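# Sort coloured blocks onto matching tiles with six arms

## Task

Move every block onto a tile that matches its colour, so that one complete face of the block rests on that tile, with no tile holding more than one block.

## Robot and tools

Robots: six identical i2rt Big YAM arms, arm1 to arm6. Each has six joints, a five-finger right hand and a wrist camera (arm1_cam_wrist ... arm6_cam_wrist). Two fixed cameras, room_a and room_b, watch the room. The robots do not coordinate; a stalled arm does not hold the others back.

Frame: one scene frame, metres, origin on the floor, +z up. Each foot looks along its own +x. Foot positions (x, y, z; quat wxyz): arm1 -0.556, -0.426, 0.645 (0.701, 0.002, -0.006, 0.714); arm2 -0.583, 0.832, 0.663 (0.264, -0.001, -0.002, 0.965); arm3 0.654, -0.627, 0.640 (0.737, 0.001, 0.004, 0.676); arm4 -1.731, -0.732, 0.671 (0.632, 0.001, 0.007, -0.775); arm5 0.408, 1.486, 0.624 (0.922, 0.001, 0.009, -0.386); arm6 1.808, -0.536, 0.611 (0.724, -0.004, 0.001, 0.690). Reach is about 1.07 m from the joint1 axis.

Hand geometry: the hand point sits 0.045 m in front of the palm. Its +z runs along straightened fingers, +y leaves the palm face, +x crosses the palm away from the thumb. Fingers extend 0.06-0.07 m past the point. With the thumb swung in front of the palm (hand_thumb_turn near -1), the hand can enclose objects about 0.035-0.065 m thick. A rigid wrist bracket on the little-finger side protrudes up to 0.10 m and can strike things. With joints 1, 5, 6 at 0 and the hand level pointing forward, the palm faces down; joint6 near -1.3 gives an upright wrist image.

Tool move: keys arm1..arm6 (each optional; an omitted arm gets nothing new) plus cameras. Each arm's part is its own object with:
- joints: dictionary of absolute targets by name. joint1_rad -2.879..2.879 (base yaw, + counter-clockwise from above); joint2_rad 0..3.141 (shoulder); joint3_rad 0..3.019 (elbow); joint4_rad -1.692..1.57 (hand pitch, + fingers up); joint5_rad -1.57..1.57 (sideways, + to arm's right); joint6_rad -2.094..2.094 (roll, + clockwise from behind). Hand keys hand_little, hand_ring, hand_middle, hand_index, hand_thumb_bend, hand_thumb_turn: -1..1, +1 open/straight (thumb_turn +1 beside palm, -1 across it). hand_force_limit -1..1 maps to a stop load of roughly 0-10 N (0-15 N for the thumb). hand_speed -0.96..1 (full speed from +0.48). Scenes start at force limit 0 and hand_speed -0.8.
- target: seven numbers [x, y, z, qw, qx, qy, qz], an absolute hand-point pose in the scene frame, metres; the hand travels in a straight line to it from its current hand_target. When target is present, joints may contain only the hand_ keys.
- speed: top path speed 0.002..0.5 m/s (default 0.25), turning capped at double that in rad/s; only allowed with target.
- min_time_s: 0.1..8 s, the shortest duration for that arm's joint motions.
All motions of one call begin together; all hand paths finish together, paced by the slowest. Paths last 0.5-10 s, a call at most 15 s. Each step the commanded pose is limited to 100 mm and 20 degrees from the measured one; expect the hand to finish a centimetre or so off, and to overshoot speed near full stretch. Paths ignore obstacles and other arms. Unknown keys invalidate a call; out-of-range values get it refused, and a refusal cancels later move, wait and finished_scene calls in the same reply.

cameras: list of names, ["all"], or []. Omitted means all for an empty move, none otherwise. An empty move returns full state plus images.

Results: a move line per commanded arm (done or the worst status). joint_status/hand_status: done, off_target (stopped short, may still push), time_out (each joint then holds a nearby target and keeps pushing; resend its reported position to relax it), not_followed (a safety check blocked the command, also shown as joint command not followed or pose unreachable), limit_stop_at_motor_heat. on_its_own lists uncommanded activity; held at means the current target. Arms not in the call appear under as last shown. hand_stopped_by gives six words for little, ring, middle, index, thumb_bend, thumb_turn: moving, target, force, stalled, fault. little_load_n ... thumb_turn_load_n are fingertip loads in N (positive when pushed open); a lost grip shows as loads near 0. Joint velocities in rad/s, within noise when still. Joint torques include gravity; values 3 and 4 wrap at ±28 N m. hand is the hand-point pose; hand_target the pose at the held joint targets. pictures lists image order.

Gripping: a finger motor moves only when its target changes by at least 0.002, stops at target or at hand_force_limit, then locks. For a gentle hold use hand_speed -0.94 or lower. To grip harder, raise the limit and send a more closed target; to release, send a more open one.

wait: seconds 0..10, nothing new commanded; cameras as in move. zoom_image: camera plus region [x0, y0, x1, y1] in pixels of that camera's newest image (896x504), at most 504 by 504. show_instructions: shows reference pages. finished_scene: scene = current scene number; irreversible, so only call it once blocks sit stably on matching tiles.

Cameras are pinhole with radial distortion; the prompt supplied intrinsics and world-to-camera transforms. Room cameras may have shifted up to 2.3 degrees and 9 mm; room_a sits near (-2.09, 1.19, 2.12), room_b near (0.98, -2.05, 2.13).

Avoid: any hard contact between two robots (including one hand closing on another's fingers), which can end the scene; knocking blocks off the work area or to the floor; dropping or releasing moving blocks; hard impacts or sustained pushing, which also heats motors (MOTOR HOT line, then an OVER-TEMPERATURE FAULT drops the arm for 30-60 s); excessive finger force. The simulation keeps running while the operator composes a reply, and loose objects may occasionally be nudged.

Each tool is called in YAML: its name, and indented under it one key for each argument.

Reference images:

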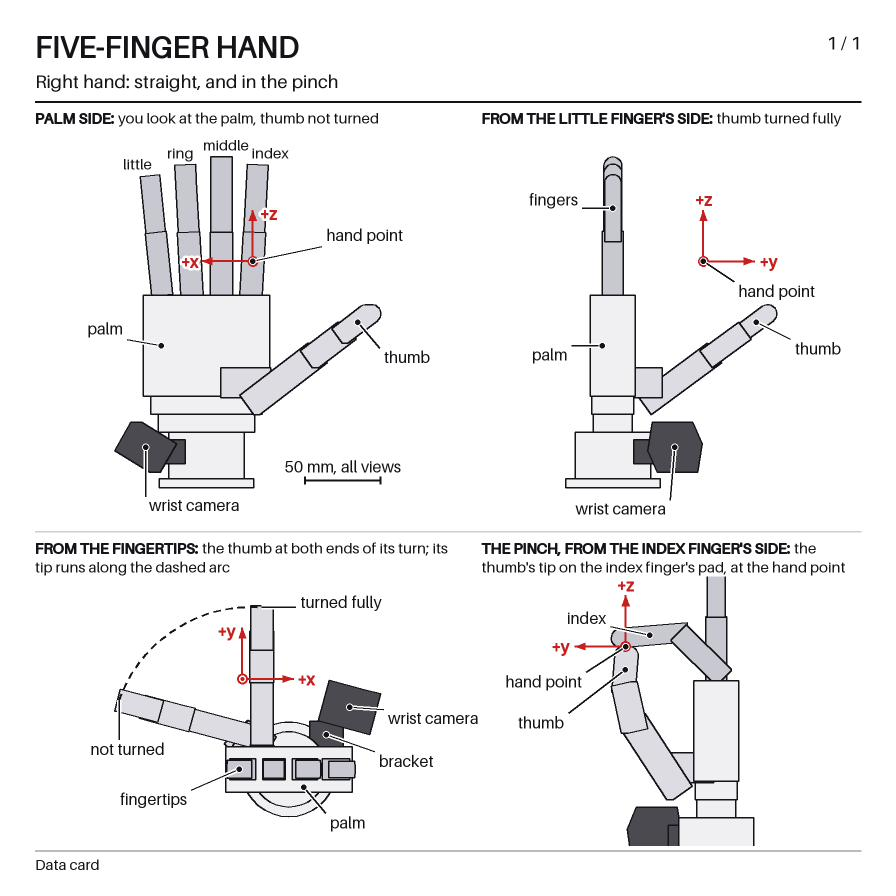

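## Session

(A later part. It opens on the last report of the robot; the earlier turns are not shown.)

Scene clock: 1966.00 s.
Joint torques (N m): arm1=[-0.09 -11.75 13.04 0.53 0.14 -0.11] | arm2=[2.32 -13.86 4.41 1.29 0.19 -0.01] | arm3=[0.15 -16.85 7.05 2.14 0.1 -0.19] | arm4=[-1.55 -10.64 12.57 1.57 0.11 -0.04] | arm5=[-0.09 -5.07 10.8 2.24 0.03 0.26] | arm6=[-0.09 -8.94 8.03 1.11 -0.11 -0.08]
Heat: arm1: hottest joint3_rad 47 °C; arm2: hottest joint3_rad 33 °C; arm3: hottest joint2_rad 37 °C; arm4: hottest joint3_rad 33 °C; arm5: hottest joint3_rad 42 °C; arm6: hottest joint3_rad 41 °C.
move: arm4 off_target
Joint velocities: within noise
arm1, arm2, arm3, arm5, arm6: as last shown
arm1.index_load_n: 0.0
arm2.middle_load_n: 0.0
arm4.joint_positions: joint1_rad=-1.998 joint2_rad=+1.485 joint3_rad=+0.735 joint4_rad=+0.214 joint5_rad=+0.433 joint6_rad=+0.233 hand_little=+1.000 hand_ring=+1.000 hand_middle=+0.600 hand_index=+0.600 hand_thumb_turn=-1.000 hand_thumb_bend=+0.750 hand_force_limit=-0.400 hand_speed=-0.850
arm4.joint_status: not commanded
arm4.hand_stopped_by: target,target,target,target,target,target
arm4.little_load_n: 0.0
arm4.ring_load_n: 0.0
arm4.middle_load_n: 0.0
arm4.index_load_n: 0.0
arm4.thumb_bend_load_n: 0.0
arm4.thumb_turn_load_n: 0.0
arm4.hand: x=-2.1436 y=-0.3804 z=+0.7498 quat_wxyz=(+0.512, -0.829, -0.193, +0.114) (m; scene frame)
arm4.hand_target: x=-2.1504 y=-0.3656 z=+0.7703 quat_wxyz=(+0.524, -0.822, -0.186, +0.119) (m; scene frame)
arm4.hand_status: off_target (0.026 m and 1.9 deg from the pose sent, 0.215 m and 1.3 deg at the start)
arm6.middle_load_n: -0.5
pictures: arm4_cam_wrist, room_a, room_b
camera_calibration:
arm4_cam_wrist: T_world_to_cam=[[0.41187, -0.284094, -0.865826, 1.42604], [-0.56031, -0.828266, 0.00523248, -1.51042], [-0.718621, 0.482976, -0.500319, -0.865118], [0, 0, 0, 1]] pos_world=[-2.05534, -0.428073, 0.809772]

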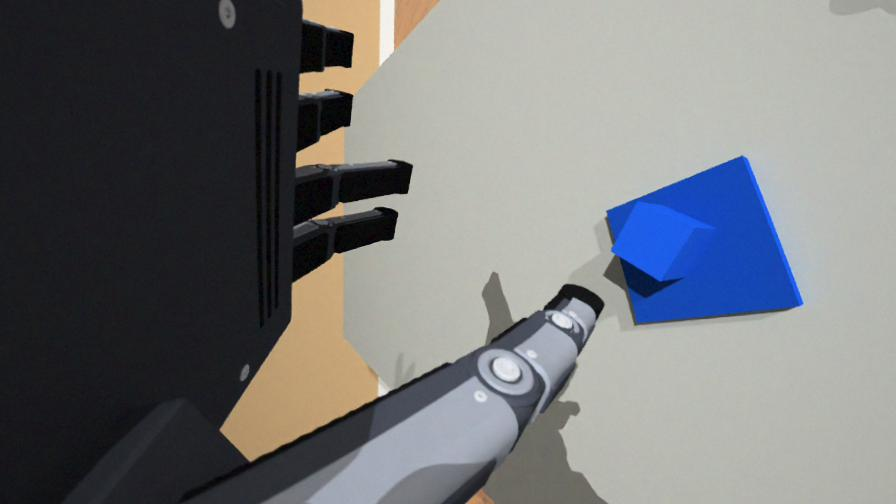

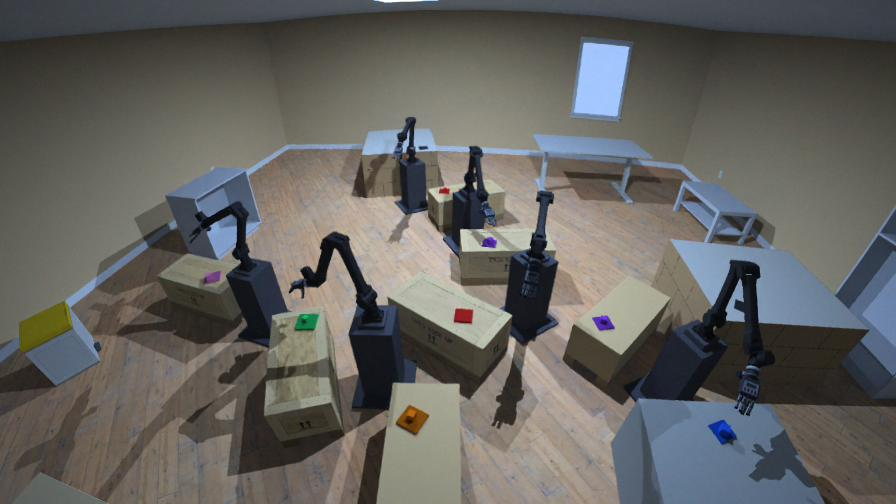

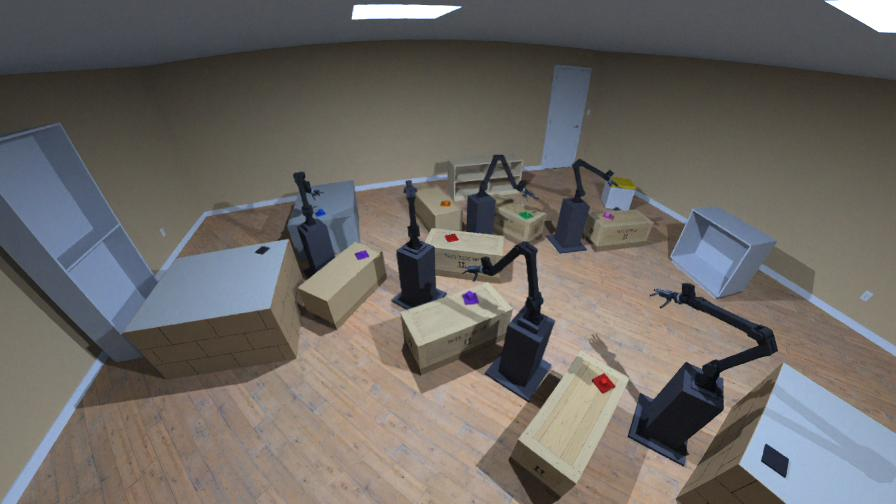

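wait:
  seconds: 0.1
  cameras: ["arm5_cam_wrist", "arm2_cam_wrist"]

Scene clock: 2005.67 s.
Joint torques (N m): arm1=[-0.09 -11.75 13.05 0.54 0.14 -0.12] | arm2=[2.14 -13.74 4.51 1.18 0.18 0.03] | arm3=[0.21 -16.85 6.86 2.25 0.07 -0.11] | arm4=[-1.67 -9.99 12.53 1.48 0.09 -0.04] | arm5=[-0.03 -5.07 10.81 2.28 0.04 0.22] | arm6=[0.21 -9.47 8.2 1.2 -0.15 -0.03]
Heat: arm1: hottest joint3_rad 47 °C; arm2: hottest joint3_rad 33 °C; arm3: hottest joint2_rad 38 °C; arm4: hottest joint3_rad 38 °C; arm5: hottest joint3_rad 42 °C; arm6: hottest joint3_rad 41 °C.
Joint velocities: within noise
arm1.joint_positions: joint1_rad=+0.748 joint2_rad=+1.512 joint3_rad=+1.145 joint4_rad=-0.290 joint5_rad=+0.032 joint6_rad=+0.030 hand_little=+1.000 hand_ring=+1.000 hand_middle=+0.550 hand_index=+0.550 hand_thumb_turn=-1.000 hand_thumb_bend=+0.700 hand_force_limit=-0.400 hand_speed=-0.850
arm1.joint_status: not commanded
arm1.hand_stopped_by: target,target,target,target,target,target
arm1.little_load_n: 0.0
arm1.ring_load_n: 0.0
arm1.middle_load_n: 0.0
arm1.index_load_n: -0.5
arm1.thumb_bend_load_n: 0.0
arm1.thumb_turn_load_n: 0.5
arm1.hand: x=-0.9926 y=-0.0130 z=+0.8119 quat_wxyz=(-0.417, +0.838, +0.318, -0.153) (m; scene frame)
arm1.hand_target: x=-1.0043 y=-0.0032 z=+0.8469 quat_wxyz=(-0.440, +0.824, +0.318, -0.162) (m; scene frame)
arm1.hand_status: not commanded
arm2.joint_positions: joint1_rad=-2.015 joint2_rad=+1.882 joint3_rad=+0.817 joint4_rad=+0.653 joint5_rad=-0.032 joint6_rad=-0.021 hand_little=+1.000 hand_ring=+1.000 hand_middle=+0.550 hand_index=+0.550 hand_thumb_turn=-1.000 hand_thumb_bend=+0.750 hand_force_limit=-0.400 hand_speed=-0.850
arm2.joint_status: not commanded
arm2.hand_stopped_by: target,target,target,target,target,target
arm2.little_load_n: 0.0
arm2.ring_load_n: 0.0
arm2.middle_load_n: 0.0
arm2.index_load_n: 0.0
arm2.thumb_bend_load_n: 0.0
arm2.thumb_turn_load_n: 0.0
arm2.hand: x=-0.0980 y=+1.2015 z=+0.6395 quat_wxyz=(-0.489, +0.746, -0.377, +0.251) (m; scene frame)
arm2.hand_target: x=-0.1095 y=+1.2031 z=+0.6301 quat_wxyz=(-0.480, +0.754, -0.378, +0.241) (m; scene frame)
arm2.hand_status: not commanded
arm3.joint_positions: joint1_rad=+1.353 joint2_rad=+1.889 joint3_rad=+0.903 joint4_rad=+0.537 joint5_rad=-0.100 joint6_rad=-0.043 hand_little=+1.000 hand_ring=+1.000 hand_middle=+0.650 hand_index=+0.650 hand_thumb_turn=-1.000 hand_thumb_bend=+0.800 hand_force_limit=-0.300 hand_speed=-0.850
arm3.joint_status: not commanded
arm3.hand_stopped_by: target,target,target,target,target,target
arm3.little_load_n: 0.0
arm3.ring_load_n: 0.0
arm3.middle_load_n: 0.0
arm3.index_load_n: 0.0
arm3.thumb_bend_load_n: 0.0
arm3.thumb_turn_load_n: 0.0
arm3.hand: x=+0.0410 y=-0.4841 z=+0.6243 quat_wxyz=(-0.412, +0.654, +0.533, -0.344) (m; scene frame)
arm3.hand_target: x=+0.0420 y=-0.4896 z=+0.6298 quat_wxyz=(-0.413, +0.649, +0.539, -0.343) (m; scene frame)
arm3.hand_status: not commanded
arm4.joint_positions: joint1_rad=-1.998 joint2_rad=+1.485 joint3_rad=+0.735 joint4_rad=+0.214 joint5_rad=+0.433 joint6_rad=+0.233 hand_little=+1.000 hand_ring=+1.000 hand_middle=+0.600 hand_index=+0.600 hand_thumb_turn=-1.000 hand_thumb_bend=+0.750 hand_force_limit=-0.400 hand_speed=-0.850
arm4.joint_status: not commanded
arm4.hand_stopped_by: target,target,target,target,target,target
arm4.little_load_n: 0.0
arm4.ring_load_n: 0.0
arm4.middle_load_n: 0.0
arm4.index_load_n: 0.0
arm4.thumb_bend_load_n: 0.0
arm4.thumb_turn_load_n: 0.0
arm4.hand: x=-2.1436 y=-0.3804 z=+0.7498 quat_wxyz=(+0.512, -0.829, -0.193, +0.114) (m; scene frame)
arm4.hand_target: x=-2.1504 y=-0.3656 z=+0.7704 quat_wxyz=(+0.524, -0.822, -0.186, +0.119) (m; scene frame)
arm4.hand_status: off_target (0.026 m and 1.9 deg from the pose sent, 0.215 m and 1.3 deg at the start)
arm5.joint_positions: joint1_rad=+1.519 joint2_rad=+1.141 joint3_rad=+0.743 joint4_rad=-0.069 joint5_rad=-0.002 joint6_rad=-0.012 hand_little=+1.000 hand_ring=+1.000 hand_middle=+1.000 hand_index=+1.000 hand_thumb_turn=+1.000 hand_thumb_bend=+1.000 hand_force_limit=+0.000 hand_speed=-0.800
arm5.joint_status: not commanded
arm5.hand_stopped_by: target,target,target,target,target,target
arm5.little_load_n: 0.0
arm5.ring_load_n: 0.0
arm5.middle_load_n: 0.0
arm5.index_load_n: 0.0
arm5.thumb_bend_load_n: 0.0
arm5.thumb_turn_load_n: -0.5
arm5.hand: x=+0.7570 y=+1.8326 z=+0.8014 quat_wxyz=(-0.478, +0.779, -0.348, +0.210) (m; scene frame)
arm5.hand_target: x=+0.7590 y=+1.8396 z=+0.8057 quat_wxyz=(-0.486, +0.773, -0.349, +0.209) (m; scene frame)
arm5.hand_status: not commanded
arm6.joint_positions: joint1_rad=+0.909 joint2_rad=+1.204 joint3_rad=+0.915 joint4_rad=-0.188 joint5_rad=+0.002 joint6_rad=+0.011 hand_little=+1.000 hand_ring=+1.000 hand_middle=+0.600 hand_index=+0.600 hand_thumb_turn=-1.000 hand_thumb_bend=+0.800 hand_force_limit=-0.300 hand_speed=-0.850
arm6.joint_status: not commanded
arm6.hand_stopped_by: target,target,target,target,target,target
arm6.little_load_n: 0.0
arm6.ring_load_n: 0.5
arm6.middle_load_n: 0.0
arm6.index_load_n: -0.5
arm6.thumb_bend_load_n: 0.0
arm6.thumb_turn_load_n: 0.0
arm6.hand: x=+1.3881 y=-0.2148 z=+0.8301 quat_wxyz=(-0.468, +0.781, +0.352, -0.219) (m; scene frame)
arm6.hand_target: x=+1.3963 y=-0.2157 z=+0.8211 quat_wxyz=(-0.461, +0.785, +0.356, -0.211) (m; scene frame)
arm6.hand_status: not commanded
wait: 0.10 s; at rest from the start
pictures: arm2_cam_wrist, arm5_cam_wrist
camera_calibration:
arm2_cam_wrist: T_world_to_cam=[[-0.192331, -0.413749, -0.889843, 1.05023], [-0.903891, 0.427749, -0.00352296, -0.588875], [0.382087, 0.803643, -0.456253, -0.523196], [0, 0, 0, 1]] pos_world=[-0.130381, 1.10688, 0.693751]
arm5_cam_wrist: T_world_to_cam=[[-0.131066, -0.456637, -0.879946, 1.64518], [-0.952878, 0.302967, -0.0152919, 0.188675], [0.273577, 0.836477, -0.474828, -1.24576], [0, 0, 0, 1]] pos_world=[0.736222, 1.73614, 0.859034]

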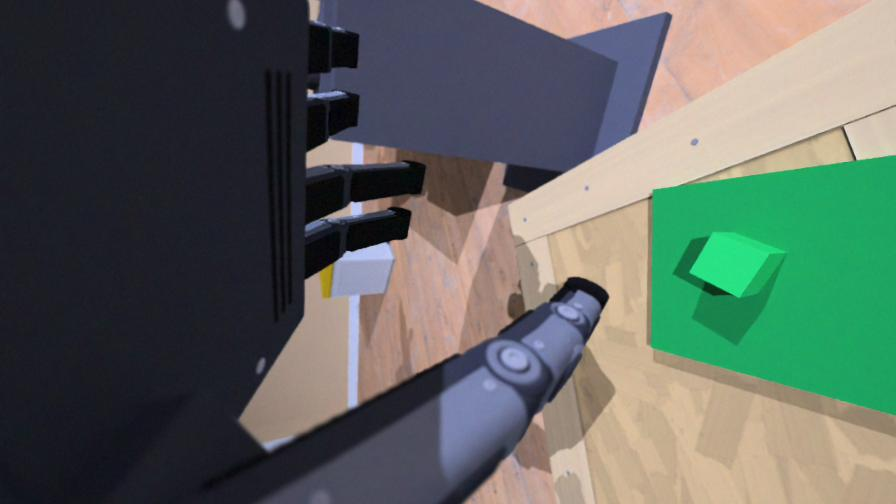

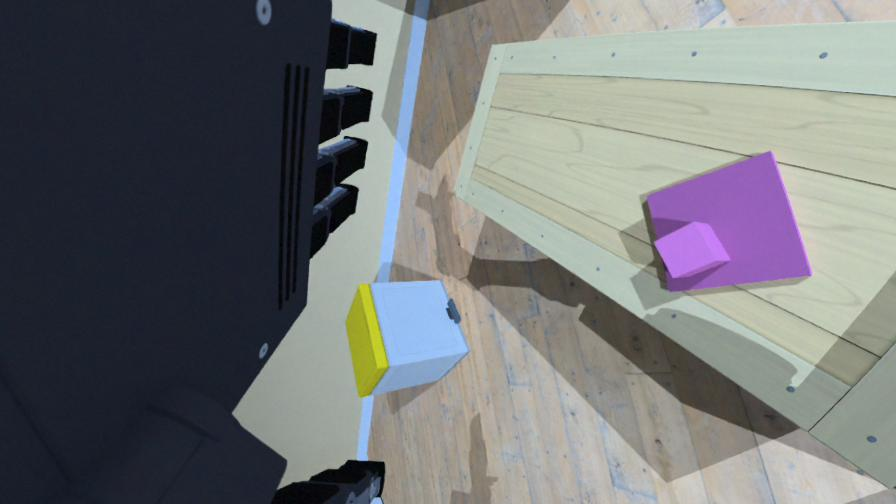

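zoom_image:
  camera: "arm5_cam_wrist"
  region: [630, 200, 760, 310]

Scaled by 3.877 from the camera's 896x504 image, which has a finer 1280x720 frame.

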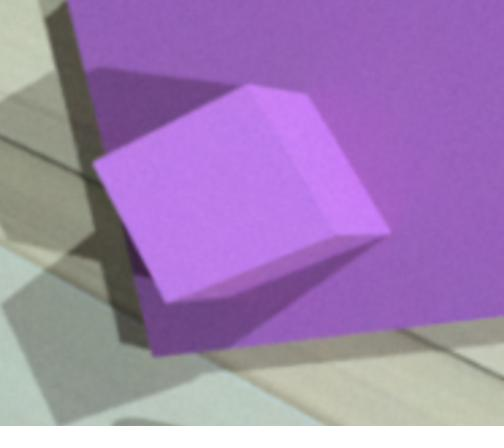

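finished_scene:
  scene: 2

The scene is finished: the task was done.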